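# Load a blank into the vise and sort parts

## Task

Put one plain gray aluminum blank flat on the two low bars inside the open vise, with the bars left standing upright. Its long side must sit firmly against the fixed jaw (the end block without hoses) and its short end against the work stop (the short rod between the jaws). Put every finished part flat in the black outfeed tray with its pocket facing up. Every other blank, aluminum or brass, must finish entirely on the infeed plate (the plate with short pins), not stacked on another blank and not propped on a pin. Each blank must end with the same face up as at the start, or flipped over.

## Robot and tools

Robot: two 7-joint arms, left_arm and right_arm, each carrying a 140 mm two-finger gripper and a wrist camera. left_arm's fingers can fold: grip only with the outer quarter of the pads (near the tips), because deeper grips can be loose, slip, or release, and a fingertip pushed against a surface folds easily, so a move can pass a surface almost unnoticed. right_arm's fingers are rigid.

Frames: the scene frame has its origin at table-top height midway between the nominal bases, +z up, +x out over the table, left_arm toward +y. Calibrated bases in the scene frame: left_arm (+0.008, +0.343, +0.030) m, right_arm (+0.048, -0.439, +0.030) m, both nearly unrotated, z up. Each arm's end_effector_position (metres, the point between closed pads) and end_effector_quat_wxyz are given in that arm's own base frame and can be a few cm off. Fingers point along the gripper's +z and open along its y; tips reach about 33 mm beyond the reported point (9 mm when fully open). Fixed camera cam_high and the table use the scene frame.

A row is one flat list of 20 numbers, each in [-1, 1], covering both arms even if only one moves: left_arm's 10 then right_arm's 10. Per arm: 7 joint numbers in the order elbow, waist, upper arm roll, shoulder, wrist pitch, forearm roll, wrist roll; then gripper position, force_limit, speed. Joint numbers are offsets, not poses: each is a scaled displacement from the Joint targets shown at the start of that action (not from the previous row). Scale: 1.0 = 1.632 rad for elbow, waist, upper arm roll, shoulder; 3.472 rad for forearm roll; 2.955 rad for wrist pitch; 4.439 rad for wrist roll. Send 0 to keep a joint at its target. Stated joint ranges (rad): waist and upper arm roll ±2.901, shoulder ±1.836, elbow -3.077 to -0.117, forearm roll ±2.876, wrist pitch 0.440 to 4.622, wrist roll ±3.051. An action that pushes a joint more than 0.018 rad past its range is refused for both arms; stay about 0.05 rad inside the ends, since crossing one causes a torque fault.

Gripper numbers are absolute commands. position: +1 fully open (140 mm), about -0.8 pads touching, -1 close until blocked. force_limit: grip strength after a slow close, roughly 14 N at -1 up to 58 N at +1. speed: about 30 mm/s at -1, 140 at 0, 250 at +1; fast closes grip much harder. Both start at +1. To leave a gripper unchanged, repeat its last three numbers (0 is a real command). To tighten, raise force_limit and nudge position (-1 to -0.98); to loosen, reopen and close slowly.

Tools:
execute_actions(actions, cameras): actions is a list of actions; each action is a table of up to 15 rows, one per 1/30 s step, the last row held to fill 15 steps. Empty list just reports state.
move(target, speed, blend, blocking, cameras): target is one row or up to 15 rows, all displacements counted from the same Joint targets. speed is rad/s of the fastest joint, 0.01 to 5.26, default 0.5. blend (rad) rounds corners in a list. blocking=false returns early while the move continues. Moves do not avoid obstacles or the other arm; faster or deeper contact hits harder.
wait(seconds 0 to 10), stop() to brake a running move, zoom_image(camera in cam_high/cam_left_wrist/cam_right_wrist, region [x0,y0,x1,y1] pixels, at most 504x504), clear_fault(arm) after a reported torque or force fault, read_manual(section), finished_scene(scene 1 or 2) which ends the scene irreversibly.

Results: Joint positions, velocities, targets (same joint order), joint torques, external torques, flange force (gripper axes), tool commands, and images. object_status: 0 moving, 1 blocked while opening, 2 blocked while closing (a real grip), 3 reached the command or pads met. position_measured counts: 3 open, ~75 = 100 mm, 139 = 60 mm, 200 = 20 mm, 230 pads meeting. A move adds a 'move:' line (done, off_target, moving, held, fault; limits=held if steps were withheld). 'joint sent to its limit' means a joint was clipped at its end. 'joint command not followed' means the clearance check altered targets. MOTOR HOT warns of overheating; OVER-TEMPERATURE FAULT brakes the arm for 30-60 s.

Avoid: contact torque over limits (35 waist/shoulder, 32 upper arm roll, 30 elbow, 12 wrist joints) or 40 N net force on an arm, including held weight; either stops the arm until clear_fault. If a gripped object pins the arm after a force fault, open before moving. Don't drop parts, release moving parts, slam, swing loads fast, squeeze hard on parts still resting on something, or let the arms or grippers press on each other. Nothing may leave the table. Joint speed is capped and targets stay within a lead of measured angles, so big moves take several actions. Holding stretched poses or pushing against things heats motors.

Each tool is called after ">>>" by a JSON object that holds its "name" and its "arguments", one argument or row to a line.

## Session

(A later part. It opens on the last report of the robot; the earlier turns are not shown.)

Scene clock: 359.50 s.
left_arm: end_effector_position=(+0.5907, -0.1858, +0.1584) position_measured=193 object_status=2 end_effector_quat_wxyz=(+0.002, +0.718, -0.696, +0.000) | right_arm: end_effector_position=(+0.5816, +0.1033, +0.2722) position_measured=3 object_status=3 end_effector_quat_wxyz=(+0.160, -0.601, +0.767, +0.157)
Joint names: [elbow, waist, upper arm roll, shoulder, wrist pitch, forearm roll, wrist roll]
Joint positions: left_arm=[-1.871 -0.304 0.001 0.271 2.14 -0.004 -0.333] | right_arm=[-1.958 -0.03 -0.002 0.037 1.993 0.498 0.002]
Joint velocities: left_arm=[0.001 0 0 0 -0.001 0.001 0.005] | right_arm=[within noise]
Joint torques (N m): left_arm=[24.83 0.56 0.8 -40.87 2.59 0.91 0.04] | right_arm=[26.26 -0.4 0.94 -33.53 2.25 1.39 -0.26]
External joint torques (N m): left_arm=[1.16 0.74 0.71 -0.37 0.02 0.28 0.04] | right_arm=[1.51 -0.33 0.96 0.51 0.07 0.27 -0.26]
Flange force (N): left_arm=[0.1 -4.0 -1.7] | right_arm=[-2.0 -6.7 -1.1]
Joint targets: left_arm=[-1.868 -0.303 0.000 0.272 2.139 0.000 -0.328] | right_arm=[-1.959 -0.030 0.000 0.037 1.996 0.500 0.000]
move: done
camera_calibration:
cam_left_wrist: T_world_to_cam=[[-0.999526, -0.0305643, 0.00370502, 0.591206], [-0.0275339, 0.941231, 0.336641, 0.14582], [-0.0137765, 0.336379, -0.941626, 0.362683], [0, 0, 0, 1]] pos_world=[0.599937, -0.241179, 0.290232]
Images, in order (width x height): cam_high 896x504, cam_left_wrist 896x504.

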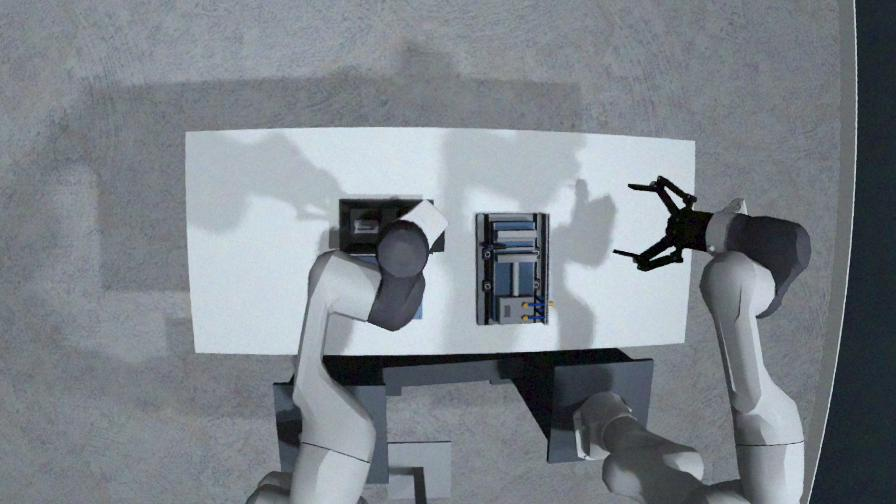

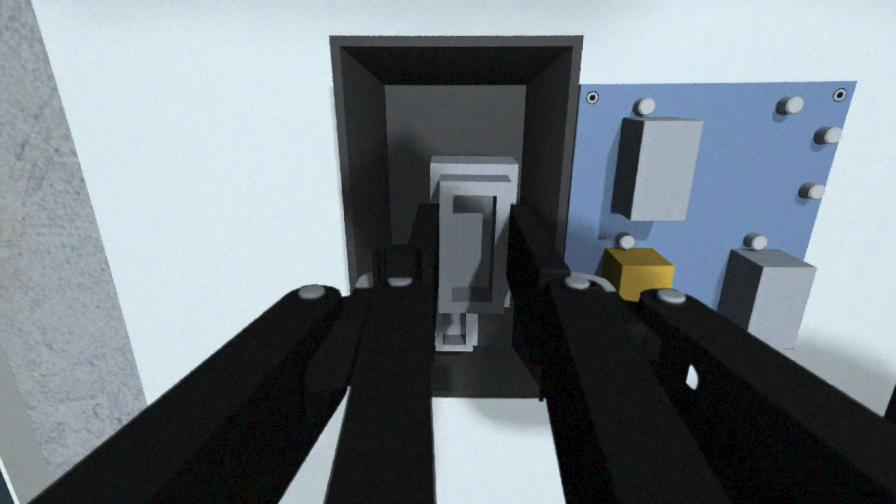

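>>> {"name": "move", "arguments": {
  "target": [-0.0483,0,0,0.0996,0.0820,0,0,-1,-0.3,-1,0,0,0,0,0,0,0,1,1,1],
  "speed": 0.15,
  "cameras": ["cam_left_wrist"]
}}

>>> {"name": "zoom_image", "arguments": {
  "camera": "cam_left_wrist",
  "region": [330, 40, 600, 400]
}}

Scene clock: 374.37 s.
left_arm: end_effector_position=(+0.5907, -0.1854, +0.0449) position_measured=193 object_status=2 end_effector_quat_wxyz=(+0.002, +0.718, -0.696, -0.001) | right_arm: end_effector_position=(+0.5816, +0.1033, +0.2722) position_measured=3 object_status=3 end_effector_quat_wxyz=(+0.160, -0.601, +0.767, +0.157)
Joint names: [elbow, waist, upper arm roll, shoulder, wrist pitch, forearm roll, wrist roll]
Joint positions: left_arm=[-1.947 -0.304 0.001 0.434 2.377 -0.004 -0.331] | right_arm=[-1.958 -0.03 -0.002 0.037 1.993 0.498 0.002]
Joint velocities: left_arm=[0 0.001 -0.001 0.002 0.005 0 -0.001] | right_arm=[within noise]
Joint torques (N m): left_arm=[21.95 0.53 0.93 -43.44 3.03 0.78 0.14] | right_arm=[26.26 -0.45 0.94 -33.55 2.23 1.38 -0.16]
External joint torques (N m): left_arm=[0.41 0.56 0.57 -0.26 0.46 0.26 0.14] | right_arm=[1.35 -0.28 1.06 0.68 0.01 0.25 -0.15]
Flange force (N): left_arm=[-0.9 -0.6 0.4] | right_arm=[-2.1 -6.7 -0.9]
Joint targets: left_arm=[-1.947 -0.303 0.000 0.434 2.381 0.000 -0.328] | right_arm=[-1.959 -0.030 0.000 0.037 1.996 0.500 0.000]
move: done
camera_calibration:
cam_left_wrist: T_world_to_cam=[[-0.99956, -0.0292055, 0.0052151, 0.591704], [-0.0257286, 0.940878, 0.337768, 0.182562], [-0.0147714, 0.337485, -0.941215, 0.256563], [0, 0, 0, 1]] pos_world=[0.59993, -0.241074, 0.176732]
Images, in order (width x height): cam_left_wrist 896x504.

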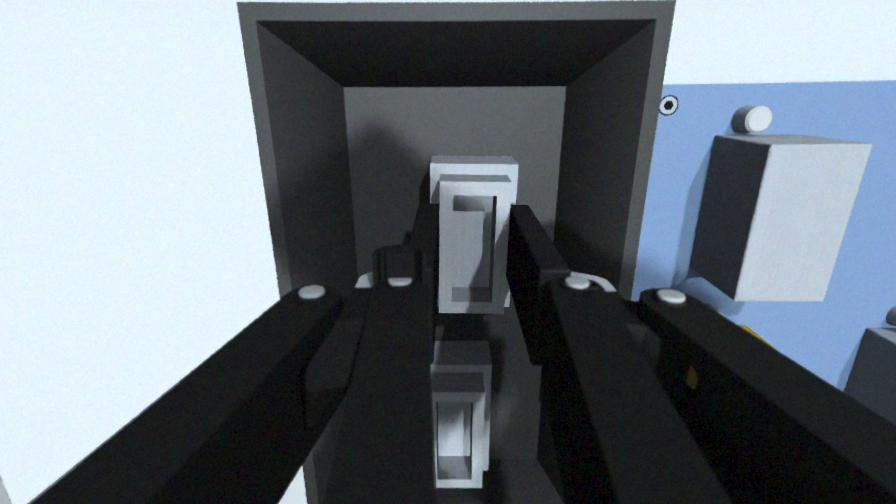

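Scaled by 1.400 from the camera's 896x504 image, which has a finer 1280x720 frame.

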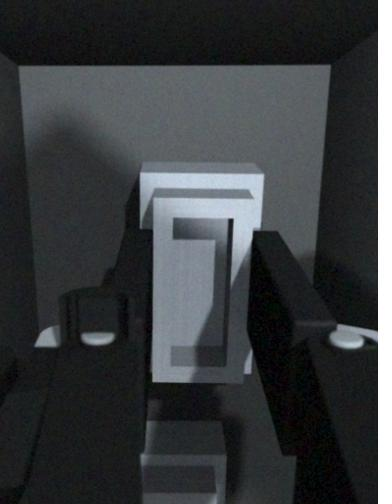

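>>> {"name": "move", "arguments": {
  "target": [-0.0007,0,0,0.0065,0.0040,0,0,-1,-0.3,-1,0,0,0,0,0,0,0,1,1,1],
  "speed": 0.03,
  "cameras": []
}}

>>> {"name": "move", "arguments": {
  "target": [-0.0003,0,0,0.0022,0.0013,0,0,-1,-0.3,-1,0,0,0,0,0,0,0,1,1,1],
  "speed": 0.03,
  "cameras": []
}}

>>> {"name": "move", "arguments": {
  "target": [-0.0002,0,0,0.0022,0.0013,0,0,-1,-0.3,-1,0,0,0,0,0,0,0,1,1,1],
  "speed": 0.03,
  "cameras": ["cam_left_wrist"]
}}

Scene clock: 380.00 s.
left_arm: end_effector_position=(+0.5921, -0.1859, +0.0438) position_measured=193 object_status=2 end_effector_quat_wxyz=(+0.001, +0.718, -0.696, +0.001) | right_arm: end_effector_position=(+0.5816, +0.1033, +0.2722) position_measured=3 object_status=3 end_effector_quat_wxyz=(+0.160, -0.601, +0.767, +0.157)
Joint names: [elbow, waist, upper arm roll, shoulder, wrist pitch, forearm roll, wrist roll]
Joint positions: left_arm=[-1.947 -0.304 0 0.437 2.385 -0.003 -0.331] | right_arm=[-1.958 -0.03 -0.002 0.037 1.993 0.498 0.002]
Joint velocities: left_arm=[0 0 0 -0.001 0.003 0.001 0] | right_arm=[within noise]
Joint torques (N m): left_arm=[20.25 0.56 0.95 -38.56 3.83 0.78 0.14] | right_arm=[26.29 -0.47 0.87 -33.57 2.23 1.39 -0.29]
External joint torques (N m): left_arm=[-1.24 0.6 0.59 4.62 1.25 0.26 0.14] | right_arm=[1.49 -0.37 0.91 0.51 0.04 0.26 -0.28]
Flange force (N): left_arm=[0.4 -4.6 10.8] | right_arm=[-1.8 -6.7 -1.2]
Joint targets: left_arm=[-1.948 -0.303 0.000 0.445 2.393 0.000 -0.328] | right_arm=[-1.959 -0.030 0.000 0.037 1.996 0.500 0.000]
move: done
No camera images: "cameras" was empty.

Scene clock: 380.70 s.
left_arm: end_effector_position=(+0.5931, -0.1862, +0.0437) position_measured=193 object_status=2 end_effector_quat_wxyz=(+0.000, +0.718, -0.696, +0.002) | right_arm: end_effector_position=(+0.5816, +0.1033, +0.2722) position_measured=3 object_status=3 end_effector_quat_wxyz=(+0.160, -0.601, +0.767, +0.157)
Joint names: [elbow, waist, upper arm roll, shoulder, wrist pitch, forearm roll, wrist roll]
Joint positions: left_arm=[-1.947 -0.304 0 0.438 2.388 -0.003 -0.331] | right_arm=[-1.958 -0.03 -0.002 0.037 1.993 0.498 0.002]
Joint velocities: within noise
Joint torques (N m): left_arm=[19.79 0.49 0.66 -36.77 3.78 0.77 0.11] | right_arm=[26.23 -0.41 0.88 -33.59 2.24 1.37 -0.22]
External joint torques (N m): left_arm=[-1.7 0.59 0.36 6.46 1.19 0.25 0.11] | right_arm=[1.5 -0.35 0.88 0.39 0.05 0.24 -0.22]
Flange force (N): left_arm=[1.4 -7.2 14.0] | right_arm=[-1.9 -6.4 -1.3]
Joint targets: left_arm=[-1.948 -0.303 0.000 0.448 2.397 0.000 -0.328] | right_arm=[-1.959 -0.030 0.000 0.037 1.996 0.500 0.000]
move: off_target (left_arm); left_arm: the shoulder is farthest, 0.011 rad from its target
No camera images: "cameras" was empty.

Scene clock: 381.63 s.
left_arm: end_effector_position=(+0.5942, -0.1865, +0.0437) position_measured=193 object_status=2 end_effector_quat_wxyz=(-0.001, +0.718, -0.696, +0.004) | right_arm: end_effector_position=(+0.5816, +0.1033, +0.2722) position_measured=3 object_status=3 end_effector_quat_wxyz=(+0.160, -0.601, +0.767, +0.157)
Joint names: [elbow, waist, upper arm roll, shoulder, wrist pitch, forearm roll, wrist roll]
Joint positions: left_arm=[-1.946 -0.304 0 0.439 2.391 -0.003 -0.331] | right_arm=[-1.958 -0.03 -0.002 0.037 1.993 0.498 0.002]
Joint velocities: within noise
Joint torques (N m): left_arm=[19.12 0.51 0.61 -35.17 3.88 0.78 0.14] | right_arm=[26.25 -0.41 0.89 -33.6 2.22 1.38 -0.17]
External joint torques (N m): left_arm=[-2.4 0.65 0.34 8.25 1.29 0.26 0.14] | right_arm=[1.49 -0.38 0.87 0.41 0.04 0.25 -0.16]
Flange force (N): left_arm=[1.7 -8.6 17.5] | right_arm=[-2.0 -6.4 -1.3]
Joint targets: left_arm=[-1.949 -0.303 0.000 0.452 2.400 0.000 -0.328] | right_arm=[-1.959 -0.030 0.000 0.037 1.996 0.500 0.000]
move: off_target (left_arm); left_arm: the shoulder is farthest, 0.013 rad from its target
camera_calibration:
cam_left_wrist: T_world_to_cam=[[-0.999564, -0.0291516, -0.0047458, 0.595676], [-0.0290595, 0.941948, 0.3345, 0.186498], [-0.00528091, 0.334492, -0.942384, 0.249559], [0, 0, 0, 1]] pos_world=[0.602154, -0.241781, 0.175624]
Images, in order (width x height): cam_left_wrist 896x504.

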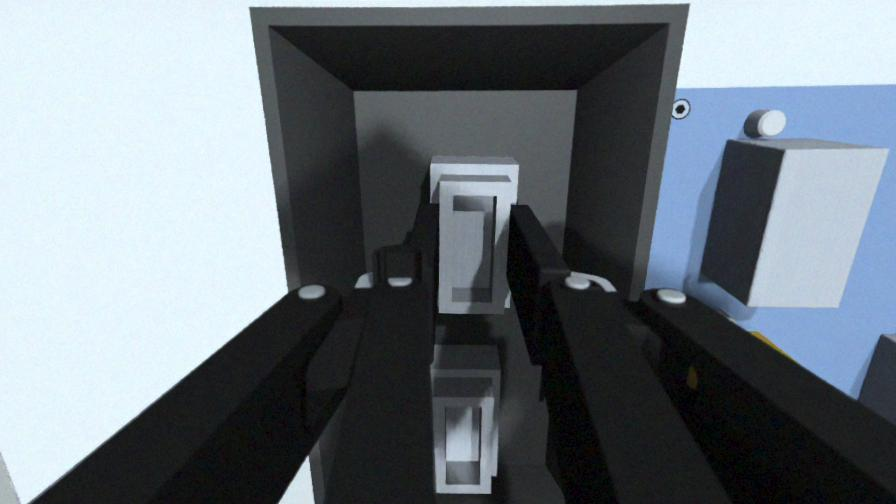

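>>> {"name": "move", "arguments": {
  "target": [0.0012,0,0,-0.0095,-0.0056,0,0,-1,-0.3,-1,0,0,0,0,0,0,0,1,1,1],
  "speed": 0.03,
  "cameras": ["cam_left_wrist"]
}}

Scene clock: 391.67 s.
left_arm: end_effector_position=(+0.5934, -0.1863, +0.0437) position_measured=193 object_status=2 end_effector_quat_wxyz=(+0.000, +0.718, -0.696, +0.002) | right_arm: end_effector_position=(+0.5816, +0.1034, +0.2722) position_measured=3 object_status=3 end_effector_quat_wxyz=(+0.160, -0.601, +0.767, +0.157)
Joint names: [elbow, waist, upper arm roll, shoulder, wrist pitch, forearm roll, wrist roll]
Joint positions: left_arm=[-1.946 -0.304 0 0.438 2.388 -0.003 -0.331] | right_arm=[-1.958 -0.03 -0.002 0.037 1.993 0.498 0.002]
Joint velocities: left_arm=[-0.001 -0.001 0 0 -0.003 -0.001 0] | right_arm=[within noise]
Joint torques (N m): left_arm=[21.14 0.49 0.9 -43.33 2.21 0.76 0.11] | right_arm=[26.29 -0.43 0.87 -33.52 2.23 1.38 -0.21]
External joint torques (N m): left_arm=[-0.39 0.65 0.65 -0.04 -0.39 0.24 0.11] | right_arm=[1.47 -0.34 0.91 0.66 0.04 0.25 -0.2]
Flange force (N): left_arm=[-1.5 0.6 -0.8] | right_arm=[-2.0 -7.1 -1.1]
Joint targets: left_arm=[-1.947 -0.303 0.000 0.436 2.384 0.000 -0.328] | right_arm=[-1.959 -0.030 0.000 0.037 1.996 0.500 0.000]
move: done
camera_calibration:
cam_left_wrist: T_world_to_cam=[[-0.999576, -0.0289957, -0.00248744, 0.594922], [-0.0281513, 0.941709, 0.335248, 0.185654], [-0.0073783, 0.335176, -0.942127, 0.250906], [0, 0, 0, 1]] pos_world=[0.601748, -0.241679, 0.175625]
Images, in order (width x height): cam_left_wrist 896x504.

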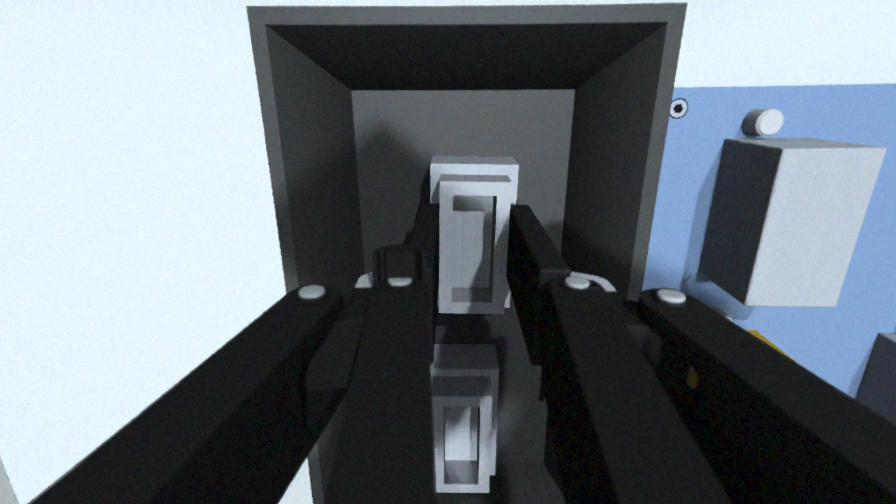

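>>> {"name": "move", "arguments": {
  "target": [0,0,0,0,0,0,0,-0.25,-0.3,-1,0,0,0,0,0,0,0,1,1,1],
  "speed": 0.03,
  "cameras": ["cam_left_wrist"]
}}

Scene clock: 395.47 s.
left_arm: end_effector_position=(+0.5927, -0.1861, +0.0436) position_measured=160 object_status=0 end_effector_quat_wxyz=(+0.000, +0.718, -0.697, +0.001) | right_arm: end_effector_position=(+0.5816, +0.1034, +0.2722) position_measured=3 object_status=3 end_effector_quat_wxyz=(+0.160, -0.601, +0.767, +0.157)
Joint names: [elbow, waist, upper arm roll, shoulder, wrist pitch, forearm roll, wrist roll]
Joint positions: left_arm=[-1.946 -0.304 0 0.438 2.386 -0.003 -0.331] | right_arm=[-1.958 -0.03 -0.002 0.037 1.993 0.498 0.002]
Joint velocities: within noise
Joint torques (N m): left_arm=[21.41 0.47 0.88 -43.25 2.51 0.76 0.09] | right_arm=[26.29 -0.41 0.96 -33.54 2.24 1.36 -0.2]
External joint torques (N m): left_arm=[-0.09 0.61 0.61 -0.04 -0.08 0.24 0.08] | right_arm=[1.45 -0.33 0.98 0.62 0.05 0.23 -0.2]
Flange force (N): left_arm=[-1.1 0.0 -0.2] | right_arm=[-2.1 -6.9 -1.0]
Joint targets: left_arm=[-1.947 -0.303 0.000 0.436 2.384 0.000 -0.328] | right_arm=[-1.959 -0.030 0.000 0.037 1.996 0.500 0.000]
move: done
camera_calibration:
cam_left_wrist: T_world_to_cam=[[-0.999578, -0.0290315, -0.000296165, 0.594031], [-0.0274429, 0.941454, 0.336023, 0.184892], [-0.00947641, 0.335889, -0.941854, 0.252034], [0, 0, 0, 1]] pos_world=[0.601243, -0.241478, 0.175427]
Images, in order (width x height): cam_left_wrist 896x504.

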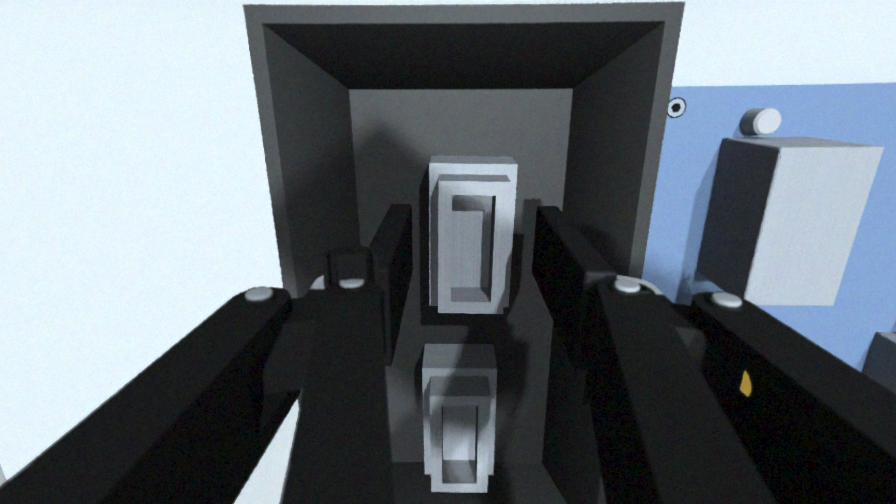

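>>> {"name": "move", "arguments": {
  "target": [
    [0.0487,0,0,-0.1011,-0.0830,0,0,-0.25,-0.3,-1,0,0,0,0,0,0,0,1,1,1],
    [-0.2229,0.3388,0,-0.5352,-0.1728,0,0.1302,-0.25,-0.3,-1,0.1896,0.3860,0,0.1686,-0.0116,-0.1440,0.1307,1,1,1],
    [-0.2229,0.3388,0,-0.5352,-0.1728,0,0.1302,-0.25,-0.3,-1,0.3206,0.5956,0,0.3744,0.0297,-0.1440,0.2077,-0.08,-0.5,0]
  ],
  "speed": [0.15,0.6,0.5],
  "blend": [0.02,0.1,0]
}}

Scene clock: 423.67 s.
left_arm: end_effector_position=(+0.4081, +0.1029, +0.2997) position_measured=160 object_status=3 end_effector_quat_wxyz=(+0.001, +0.708, -0.706, +0.002) | right_arm: end_effector_position=(+0.4204, +0.5815, +0.0982) position_measured=139 object_status=3 end_effector_quat_wxyz=(+0.003, +0.715, -0.699, -0.001)
Joint names: [elbow, waist, upper arm roll, shoulder, wrist pitch, forearm roll, wrist roll]
Joint positions: left_arm=[-2.31 0.249 0.001 -0.435 1.875 -0.003 0.247] | right_arm=[-1.437 0.943 0.001 0.649 2.08 0.003 0.918]
Joint velocities: within noise
Joint torques (N m): left_arm=[24.59 0.91 0.52 -17.84 2.48 0.95 0.13] | right_arm=[25.67 -0.3 1.29 -50.96 2.61 0.33 0.15]
External joint torques (N m): left_arm=[-0.12 0.98 0.98 -0.44 -0.05 0.26 0.12] | right_arm=[1.66 -0.33 0.72 0.42 0.16 -0.33 0.15]
Flange force (N): left_arm=[-2.0 2.3 0.0] | right_arm=[-8.8 -6.6 -0.6]
Joint targets: left_arm=[-2.311 0.250 0.000 -0.437 1.873 0.000 0.250] | right_arm=[-1.435 0.942 0.000 0.649 2.084 0.000 0.922]
move: done
camera_calibration:
cam_left_wrist: T_world_to_cam=[[-0.999997, -0.00242282, -0.000538115, 0.415526], [-0.0024629, 0.942, 0.335605, -0.18845], [-0.000306206, 0.335605, -0.942003, 0.390826], [0, 0, 0, 1]] pos_world=[0.415181, 0.0473635, 0.431628]
cam_right_wrist: T_world_to_cam=[[-0.999155, -0.0410958, -0.000866692, 0.45347], [-0.0388903, 0.938286, 0.343666, -0.55895], [-0.01331, 0.34341, -0.939091, 0.0336808], [0, 0, 0, 1]] pos_world=[0.431798, 0.531525, 0.224115]

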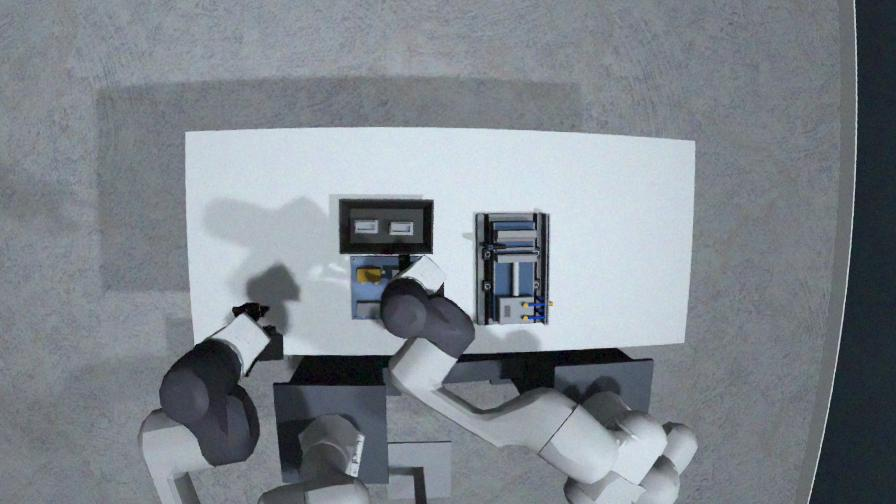

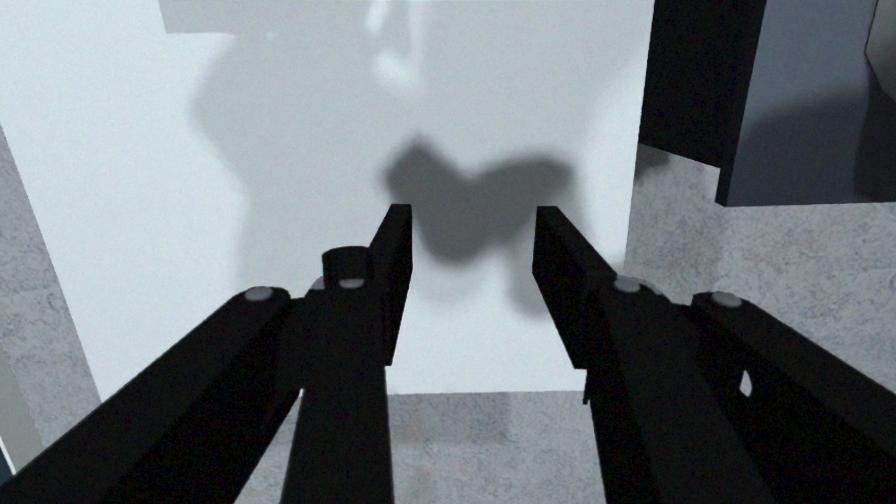

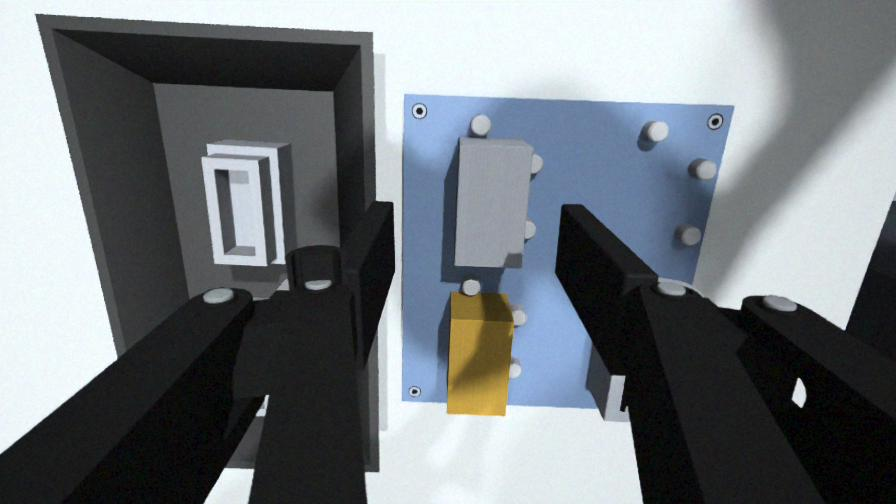

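>>> {"name": "zoom_image", "arguments": {
  "camera": "cam_right_wrist",
  "region": [370, 100, 600, 300]
}}

>>> {"name": "zoom_image", "arguments": {
  "camera": "cam_high",
  "region": [330, 190, 450, 330]
}}

Scaled by 2.191 from the camera's 896x504 image, which has a finer 1280x720 frame.

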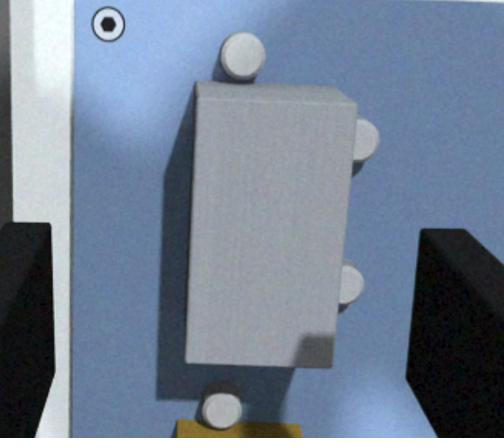

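Scaled by 3.600 from the camera's 896x504 image, which has a finer 1280x720 frame.

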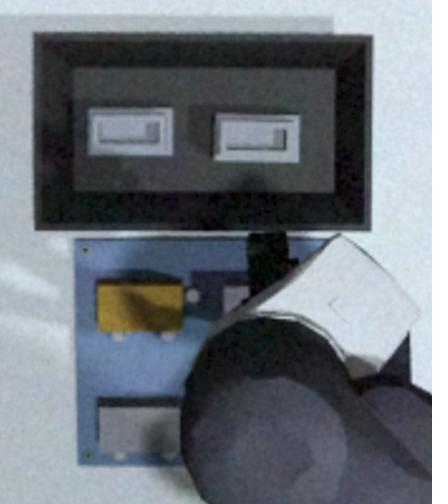

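>>> {"name": "move", "arguments": {
  "target": [0,0,0,0,0,0,0,-0.25,-0.3,-1,-0.0255,0.0089,0,0.0218,0.0261,0,0.0059,-0.08,-0.5,0],
  "speed": 0.15,
  "cameras": ["cam_right_wrist"]
}}

>>> {"name": "zoom_image", "arguments": {
  "camera": "cam_right_wrist",
  "region": [370, 100, 600, 300]
}}

Scene clock: 446.67 s.
left_arm: end_effector_position=(+0.4080, +0.1029, +0.2997) position_measured=160 object_status=3 end_effector_quat_wxyz=(+0.001, +0.708, -0.706, +0.002) | right_arm: end_effector_position=(+0.4121, +0.5846, +0.0617) position_measured=139 object_status=3 end_effector_quat_wxyz=(+0.003, +0.711, -0.703, -0.001)
Joint names: [elbow, waist, upper arm roll, shoulder, wrist pitch, forearm roll, wrist roll]
Joint positions: left_arm=[-2.31 0.249 0.001 -0.435 1.875 -0.003 0.247] | right_arm=[-1.476 0.955 0.001 0.685 2.156 0.003 0.943]
Joint velocities: left_arm=[within noise] | right_arm=[0 0.002 -0.001 -0.001 0.004 0.001 0.005]
Joint torques (N m): left_arm=[24.67 0.93 0.49 -17.82 2.51 0.95 0.09] | right_arm=[24.99 0.1 1.37 -51.15 2.71 0.32 0.13]
External joint torques (N m): left_arm=[-0.06 0.98 0.92 -0.42 -0.03 0.26 0.09] | right_arm=[1.33 0.12 0.81 0.77 0.25 -0.31 0.13]
Flange force (N): left_arm=[-1.9 2.0 -0.1] | right_arm=[-8.2 -5.2 0.8]
Joint targets: left_arm=[-2.311 0.250 0.000 -0.437 1.873 0.000 0.250] | right_arm=[-1.477 0.956 0.000 0.684 2.161 0.000 0.948]
move: done
camera_calibration:
cam_right_wrist: T_world_to_cam=[[-0.999597, -0.0283218, -0.00216985, 0.438107], [-0.0273343, 0.938342, 0.344626, -0.554454], [-0.00772437, 0.344547, -0.938737, -0.00480721], [0, 0, 0, 1]] pos_world=[0.422737, 0.534332, 0.187517]
Images, in order (width x height): cam_right_wrist 896x504.

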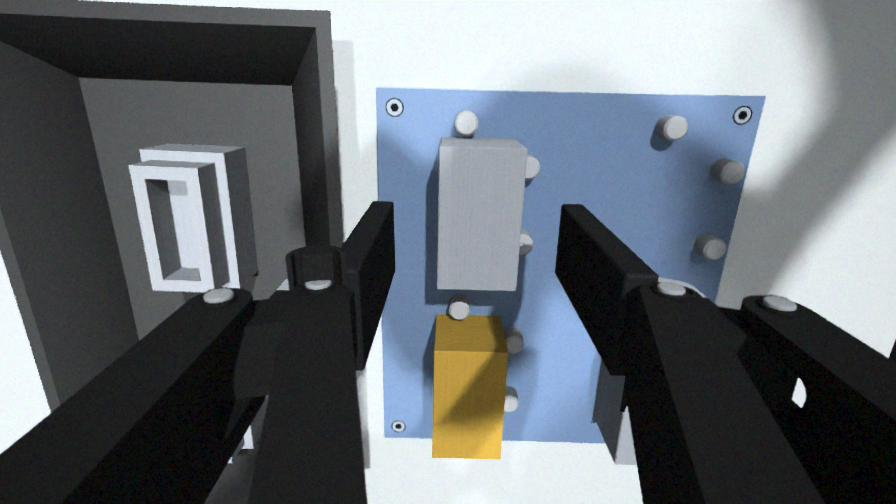

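Scaled by 2.191 from the camera's 896x504 image, which has a finer 1280x720 frame.

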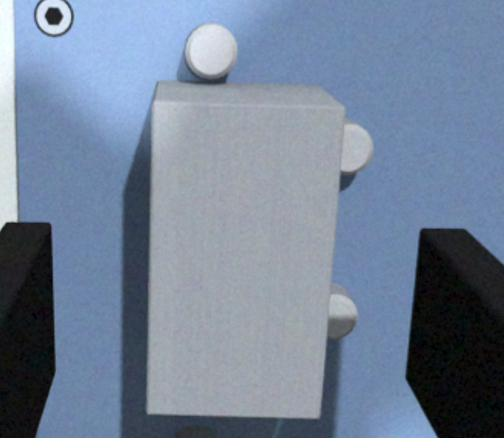

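>>> {"name": "move", "arguments": {
  "target": [0,0,0,0,0,0,0,-0.25,-0.3,-1,-0.0096,0.0015,0,0.0223,0.0176,0,0.0006,-0.08,-0.5,0],
  "speed": 0.08,
  "cameras": ["cam_right_wrist"]
}}

>>> {"name": "zoom_image", "arguments": {
  "camera": "cam_right_wrist",
  "region": [370, 100, 600, 330]
}}

Scene clock: 458.43 s.
left_arm: end_effector_position=(+0.4079, +0.1029, +0.2997) position_measured=160 object_status=3 end_effector_quat_wxyz=(+0.001, +0.708, -0.706, +0.002) | right_arm: end_effector_position=(+0.4103, +0.5847, +0.0338) position_measured=139 object_status=3 end_effector_quat_wxyz=(+0.002, +0.710, -0.704, -0.001)
Joint names: [elbow, waist, upper arm roll, shoulder, wrist pitch, forearm roll, wrist roll]
Joint positions: left_arm=[-2.31 0.249 0.001 -0.435 1.875 -0.003 0.247] | right_arm=[-1.492 0.957 0.001 0.72 2.208 0.003 0.947]
Joint velocities: left_arm=[within noise] | right_arm=[0 0 0.001 0 0.004 0.001 0.001]
Joint torques (N m): left_arm=[24.76 0.85 0.47 -17.77 2.52 0.94 0.1] | right_arm=[24.53 0.21 1.43 -51.55 2.68 0.34 0.09]
External joint torques (N m): left_arm=[0.04 0.9 0.91 -0.37 -0.02 0.25 0.1] | right_arm=[1.29 0.13 0.78 0.66 0.21 -0.28 0.09]
Flange force (N): left_arm=[-2.0 1.6 -0.3] | right_arm=[-7.6 -4.9 1.1]
Joint targets: left_arm=[-2.311 0.250 0.000 -0.437 1.873 0.000 0.250] | right_arm=[-1.493 0.959 0.000 0.721 2.213 0.000 0.951]
move: done
camera_calibration:
cam_right_wrist: T_world_to_cam=[[-0.999651, -0.0262818, -0.00283592, 0.435096], [-0.025645, 0.938179, 0.345198, -0.545613], [-0.00641184, 0.34515, -0.938525, -0.0319221], [0, 0, 0, 1]] pos_world=[0.420747, 0.534336, 0.159619]
Images, in order (width x height): cam_right_wrist 896x504.

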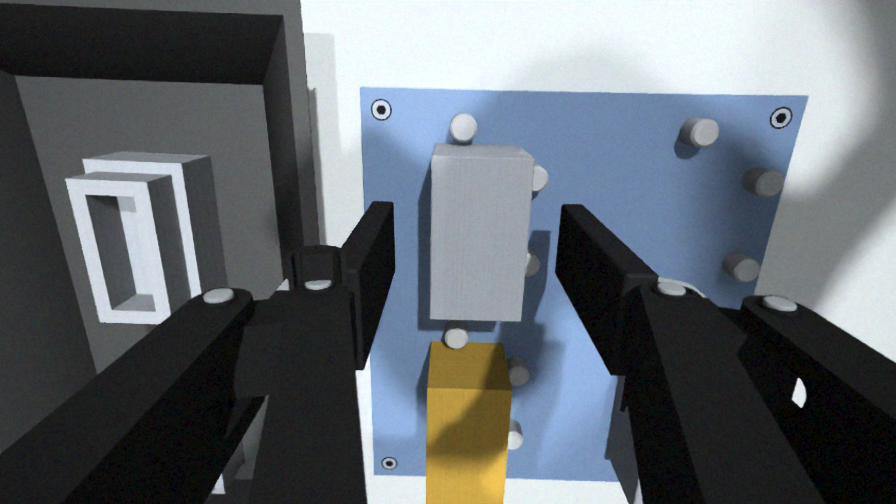

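Scaled by 2.191 from the camera's 896x504 image, which has a finer 1280x720 frame.

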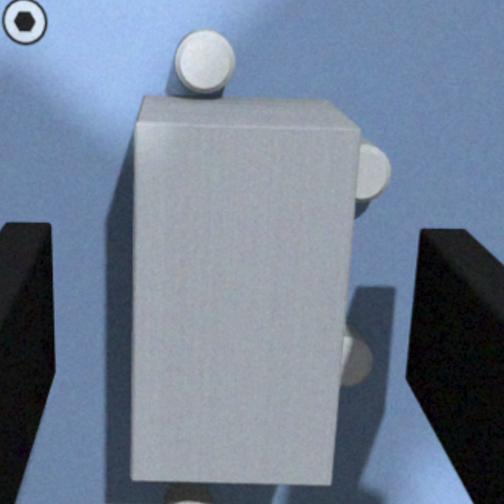

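>>> {"name": "move", "arguments": {
  "target": [
    [0,0,0,0,0,0,0,-0.25,-0.3,-1,-0.0018,0.0006,0,-0.0010,0.0004,0,0.0002,-0.08,-0.5,0],
    [0,0,0,0,0,0,0,-0.25,-0.3,-1,-0.0018,0.0006,0,-0.0010,0.0004,0,0.0002,-1,-0.1,-1]
  ],
  "speed": 0.05,
  "cameras": ["cam_right_wrist"]
}}

>>> {"name": "wait", "arguments": {
  "seconds": 0.5,
  "cameras": ["cam_right_wrist"]
}}

>>> {"name": "zoom_image", "arguments": {
  "camera": "cam_right_wrist",
  "region": [370, 100, 600, 330]
}}

Scene clock: 466.93 s.
left_arm: end_effector_position=(+0.4079, +0.1029, +0.2996) position_measured=160 object_status=3 end_effector_quat_wxyz=(+0.001, +0.708, -0.706, +0.002) | right_arm: end_effector_position=(+0.4095, +0.5847, +0.0330) position_measured=180 object_status=0 end_effector_quat_wxyz=(+0.002, +0.710, -0.704, -0.001)
Joint names: [elbow, waist, upper arm roll, shoulder, wrist pitch, forearm roll, wrist roll]
Joint positions: left_arm=[-2.31 0.249 0.001 -0.435 1.875 -0.003 0.247] | right_arm=[-1.494 0.958 0.001 0.72 2.21 0.003 0.948]
Joint velocities: within noise
Joint torques (N m): left_arm=[24.8 0.89 0.46 -17.76 2.52 0.95 0.13] | right_arm=[24.38 0.19 1.43 -51.82 2.64 0.34 0.03]
External joint torques (N m): left_arm=[0.17 0.9 0.84 -0.43 0 0.25 0.13] | right_arm=[1.2 0 0.71 0.29 0.18 -0.27 0.03]
Flange force (N): left_arm=[-2.0 1.4 -0.5] | right_arm=[-6.1 -4.1 0.5]
Joint targets: left_arm=[-2.311 0.250 0.000 -0.437 1.873 0.000 0.250] | right_arm=[-1.496 0.960 0.000 0.719 2.214 0.000 0.951]
move: done
camera_calibration:
cam_right_wrist: T_world_to_cam=[[-0.999656, -0.0260943, -0.00276256, 0.434084], [-0.0254451, 0.938261, 0.344991, -0.545453], [-0.0064103, 0.344943, -0.938602, -0.0325563], [0, 0, 0, 1]] pos_world=[0.419847, 0.534334, 0.158818]
Images, in order (width x height): cam_right_wrist 896x504.

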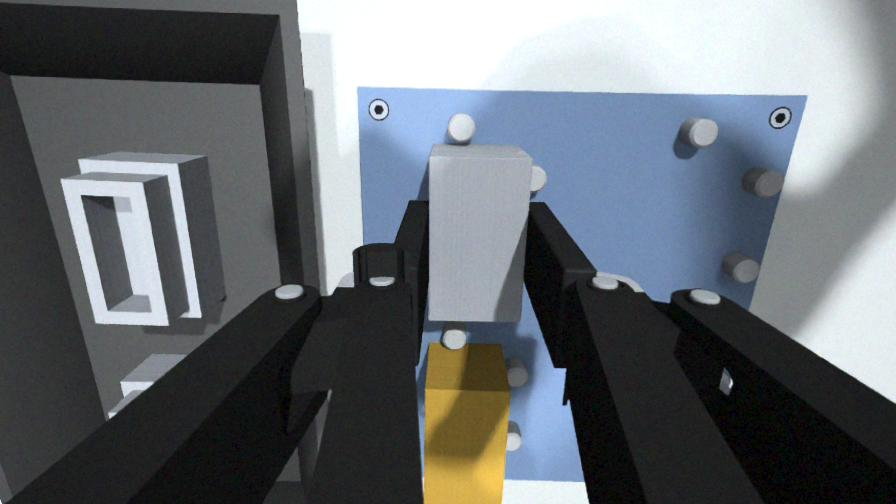

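Scene clock: 467.43 s.
left_arm: end_effector_position=(+0.4079, +0.1029, +0.2996) position_measured=160 object_status=3 end_effector_quat_wxyz=(+0.001, +0.708, -0.706, +0.002) | right_arm: end_effector_position=(+0.4095, +0.5847, +0.0330) position_measured=180 object_status=2 end_effector_quat_wxyz=(+0.002, +0.710, -0.704, -0.001)
Joint names: [elbow, waist, upper arm roll, shoulder, wrist pitch, forearm roll, wrist roll]
Joint positions: left_arm=[-2.31 0.249 0.001 -0.435 1.875 -0.003 0.247] | right_arm=[-1.494 0.958 0.001 0.72 2.21 0.003 0.948]
Joint velocities: within noise
Joint torques (N m): left_arm=[24.82 0.81 0.48 -17.79 2.52 0.94 0.12] | right_arm=[24.32 0.26 1.48 -51.74 2.63 0.35 0.15]
External joint torques (N m): left_arm=[0.14 0.79 0.83 -0.45 -0.01 0.24 0.12] | right_arm=[1.08 -0.06 0.66 0.48 0.17 -0.27 0.15]
Flange force (N): left_arm=[-1.8 1.5 -0.5] | right_arm=[-6.1 -4.0 0.8]
Joint targets: left_arm=[-2.311 0.250 0.000 -0.437 1.873 0.000 0.250] | right_arm=[-1.496 0.960 0.000 0.719 2.214 0.000 0.951]
Tool commands: left_gripper/position=-0.25 left_gripper/force_limit=-0.3 left_gripper/speed=-1.0 right_gripper/position=-1.0 right_gripper/force_limit=-0.1 right_gripper/speed=-1.0
wait: 0.50 s; at rest by 0.17 s
camera_calibration:
cam_right_wrist: T_world_to_cam=[[-0.999656, -0.0260942, -0.00276325, 0.434084], [-0.025445, 0.938249, 0.345023, -0.545452], [-0.00641048, 0.344975, -0.93859, -0.032575], [0, 0, 0, 1]] pos_world=[0.419847, 0.534335, 0.158819]
Images, in order (width x height): cam_right_wrist 896x504.

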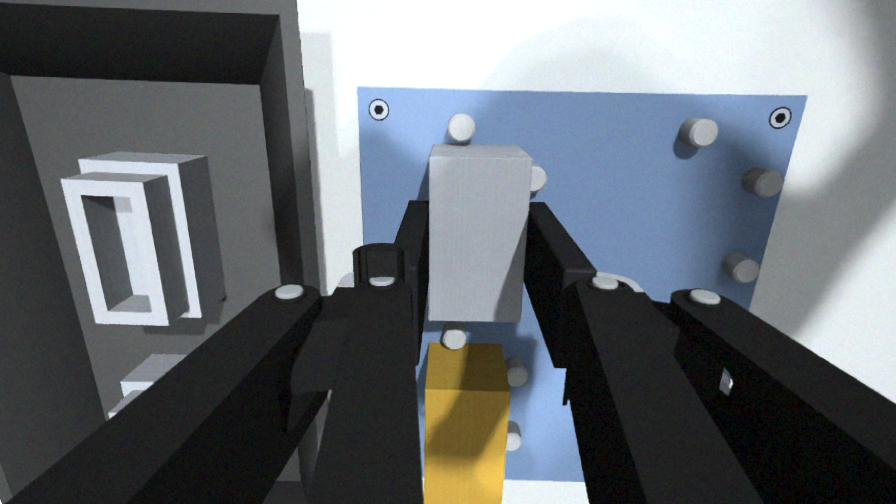

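Scaled by 2.191 from the camera's 896x504 image, which has a finer 1280x720 frame.

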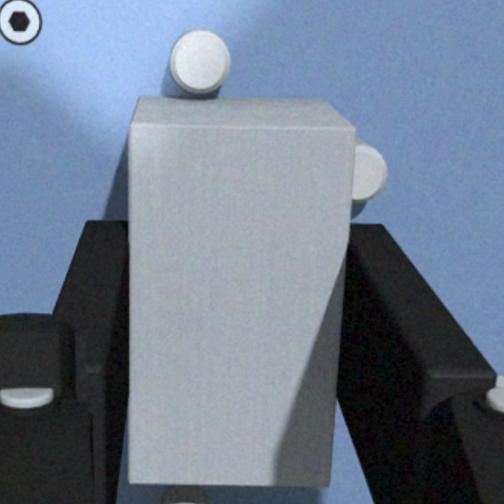

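>>> {"name": "move", "arguments": {
  "target": [
    [0,0,0,0,0,0,0,-0.25,-0.3,-1,0.0039,0,0,-0.0191,-0.0123,0,0,-1,-0.1,-1],
    [0,0,0,0,0,0,0,-0.25,-0.3,-1,0.1005,0,0,-0.1018,-0.1114,0,0,-1,-0.1,-1],
    [0,0,0,0,0,0,0,-0.25,-0.3,-1,-0.3078,-0.2688,0,-0.3809,-0.0400,0,-0.1032,-1,-0.1,-1]
  ],
  "speed": [0.08,0.25,0.4],
  "blend": [0.01,0.08,0]
}}

Scene clock: 507.00 s.
left_arm: end_effector_position=(+0.4079, +0.1029, +0.2996) position_measured=160 object_status=3 end_effector_quat_wxyz=(+0.001, +0.708, -0.706, +0.002) | right_arm: end_effector_position=(+0.4966, +0.2849, +0.1978) position_measured=180 object_status=2 end_effector_quat_wxyz=(+0.004, +0.714, -0.700, -0.002)
Joint names: [elbow, waist, upper arm roll, shoulder, wrist pitch, forearm roll, wrist roll]
Joint positions: left_arm=[-2.31 0.249 0.001 -0.435 1.875 -0.003 0.247] | right_arm=[-1.998 0.522 -0.002 0.101 2.09 0.003 0.498]
Joint velocities: left_arm=[within noise] | right_arm=[-0.001 0.001 0 0 0 0 -0.005]
Joint torques (N m): left_arm=[24.85 0.88 0.44 -17.75 2.53 0.94 0.08] | right_arm=[26 -0.3 1.21 -36.61 2.86 0.4 -0.2]
External joint torques (N m): left_arm=[0.26 0.92 0.87 -0.54 0.02 0.25 0.08] | right_arm=[1.9 -0.25 1.17 -0.99 0.35 -0.25 -0.2]
Flange force (N): left_arm=[-1.9 1.5 -0.7] | right_arm=[-2.2 -3.3 -2.9]
Joint targets: left_arm=[-2.311 0.250 0.000 -0.437 1.873 0.000 0.250] | right_arm=[-1.998 0.521 0.000 0.097 2.096 0.000 0.493]
move: done
camera_calibration:
cam_left_wrist: T_world_to_cam=[[-0.999998, -0.00221072, 0.0000670832, 0.415053], [-0.00206014, 0.942063, 0.33543, -0.188512], [-0.000804739, 0.335429, -0.942065, 0.390975], [0, 0, 0, 1]] pos_world=[0.414979, 0.0473634, 0.431529]
cam_right_wrist: T_world_to_cam=[[-0.999295, -0.0375282, 0.00068854, 0.516324], [-0.0349915, 0.938071, 0.344671, -0.313958], [-0.0135808, 0.344404, -0.938723, 0.229845], [0, 0, 0, 1]] pos_world=[0.508096, 0.234732, 0.323617]

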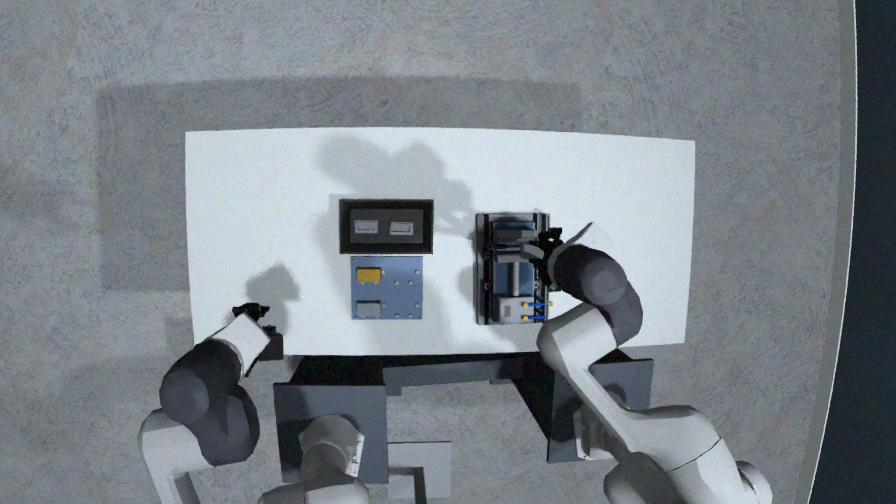

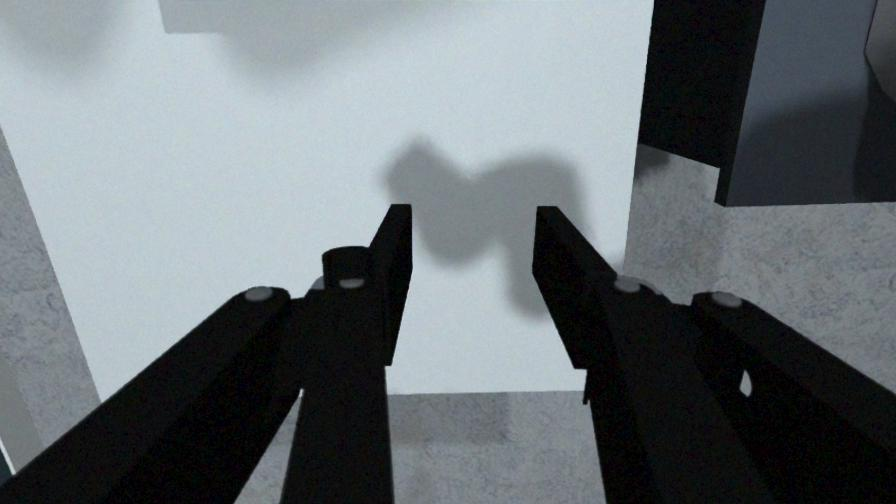

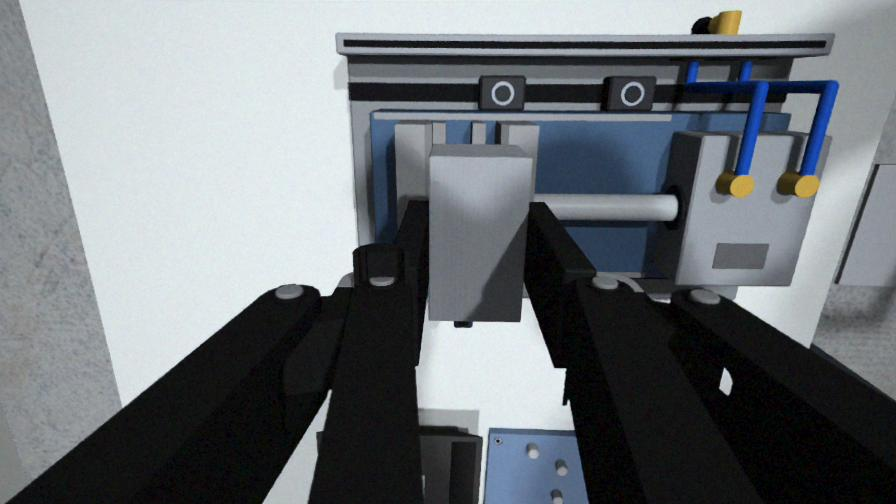

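>>> {"name": "zoom_image", "arguments": {
  "camera": "cam_right_wrist",
  "region": [330, 90, 610, 340]
}}

>>> {"name": "zoom_image", "arguments": {
  "camera": "cam_right_wrist",
  "region": [370, 100, 560, 200]
}}

Scaled by 1.800 from the camera's 896x504 image, which has a finer 1280x720 frame.

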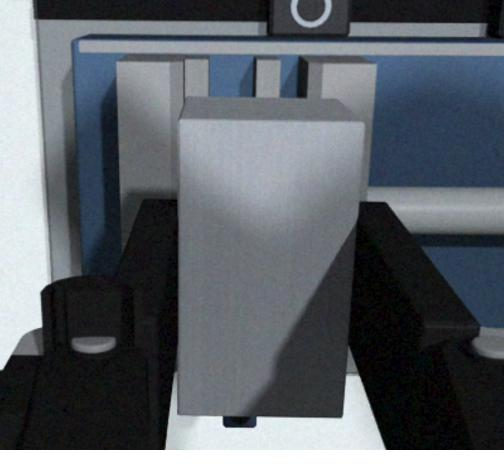

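Scaled by 2.653 from the camera's 896x504 image, which has a finer 1280x720 frame.

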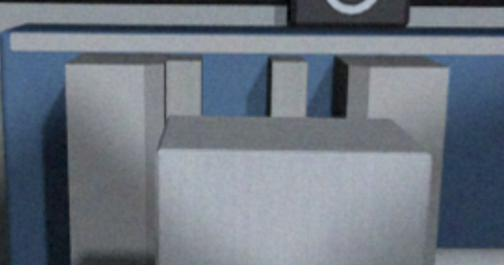

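>>> {"name": "zoom_image", "arguments": {
  "camera": "cam_right_wrist",
  "region": [335, 25, 585, 125]
}}

>>> {"name": "zoom_image", "arguments": {
  "camera": "cam_right_wrist",
  "region": [585, 25, 835, 125]
}}

Scaled by 2.016 from the camera's 896x504 image, which has a finer 1280x720 frame.

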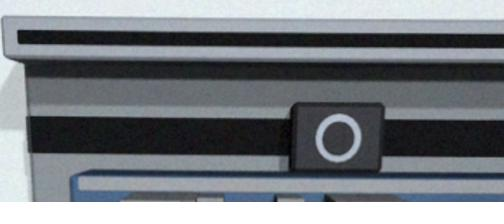

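Scaled by 2.016 from the camera's 896x504 image, which has a finer 1280x720 frame.

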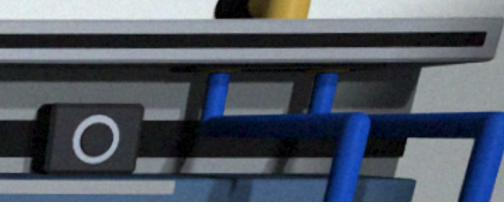

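>>> {"name": "move", "arguments": {
  "target": [0.2183,-0.3830,0,0.3805,0.1246,-0.1509,0.6082,1,-0.3,0,0,0,0,0,0,0,0,-1,-0.1,-1],
  "speed": 0.9
}}

Scene clock: 574.70 s.
left_arm: end_effector_position=(+0.5601, -0.3247, +0.2054) position_measured=3 object_status=3 end_effector_quat_wxyz=(+0.143, +0.645, +0.733, -0.161) | right_arm: end_effector_position=(+0.4966, +0.2849, +0.1978) position_measured=180 object_status=2 end_effector_quat_wxyz=(+0.003, +0.715, -0.699, -0.002)
Joint names: [elbow, waist, upper arm roll, shoulder, wrist pitch, forearm roll, wrist roll]
Joint positions: left_arm=[-1.956 -0.374 -0.001 0.183 2.239 -0.519 2.945] | right_arm=[-1.998 0.522 -0.002 0.1 2.091 0.003 0.496]
Joint velocities: left_arm=[-0.001 0.001 0.002 0 0 -0.001 0.006] | right_arm=[within noise]
Joint torques (N m): left_arm=[24.07 0.3 0.7 -37.43 2.66 0.28 0.11] | right_arm=[26.25 -0.35 1.01 -36.51 2.79 0.42 -0.22]
External joint torques (N m): left_arm=[0.39 0.5 0.74 0.26 0.34 -0.23 0.13] | right_arm=[2.24 -0.29 0.98 -1.06 0.3 -0.23 -0.22]
Flange force (N): left_arm=[0.4 2.2 0.5] | right_arm=[-2.6 -4.4 -3.6]
Joint targets: left_arm=[-1.954 -0.375 0.000 0.184 2.241 -0.524 2.950] | right_arm=[-1.998 0.521 0.000 0.097 2.096 0.000 0.493]
move: done
camera_calibration:
cam_left_wrist: T_world_to_cam=[[0.992072, 0.115427, -0.0496893, -0.500925], [0.117064, -0.705044, 0.699435, -0.430077], [0.0457007, -0.699707, -0.712967, 0.0365664], [0, 0, 0, 1]] pos_world=[0.545629, -0.219817, 0.301991]
cam_right_wrist: T_world_to_cam=[[-0.999209, -0.0397659, 0.000407656, 0.516893], [-0.0371855, 0.937907, 0.344889, -0.312876], [-0.0140972, 0.344601, -0.938643, 0.230035], [0, 0, 0, 1]] pos_world=[0.508092, 0.234733, 0.323618]

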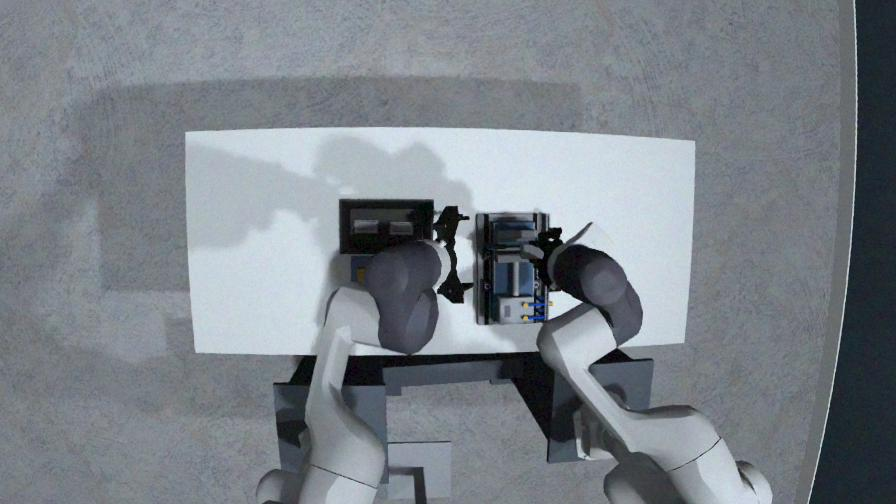

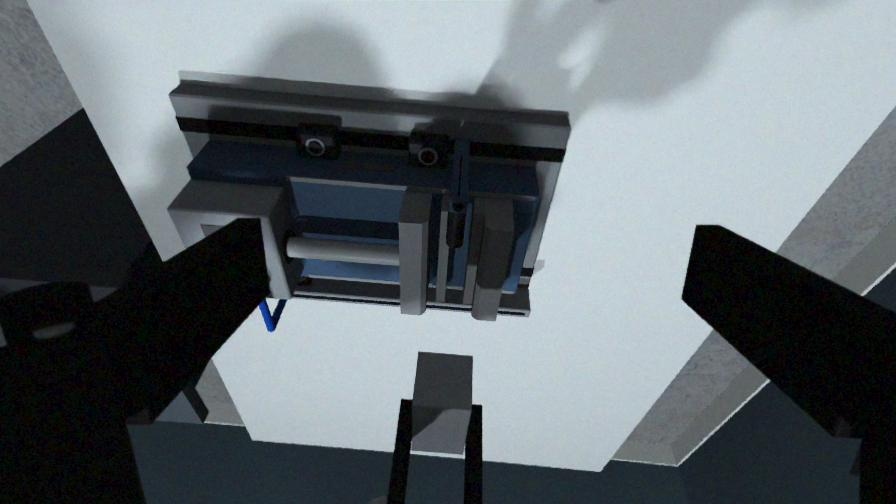

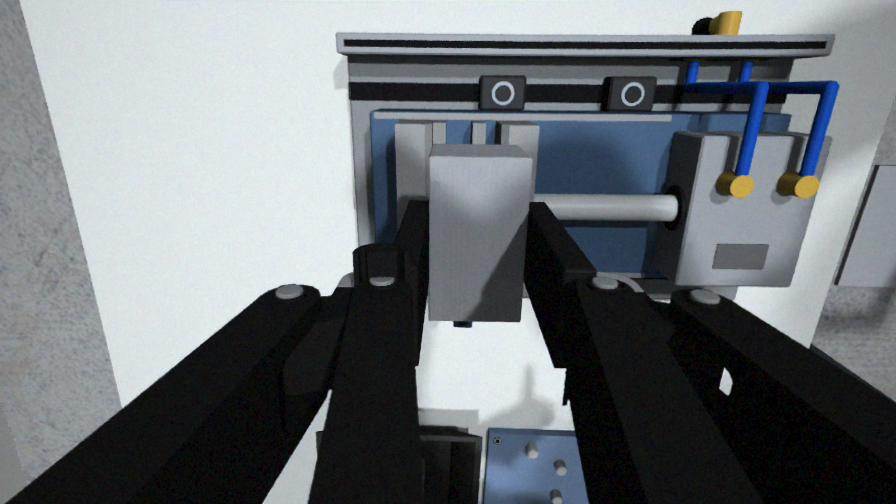

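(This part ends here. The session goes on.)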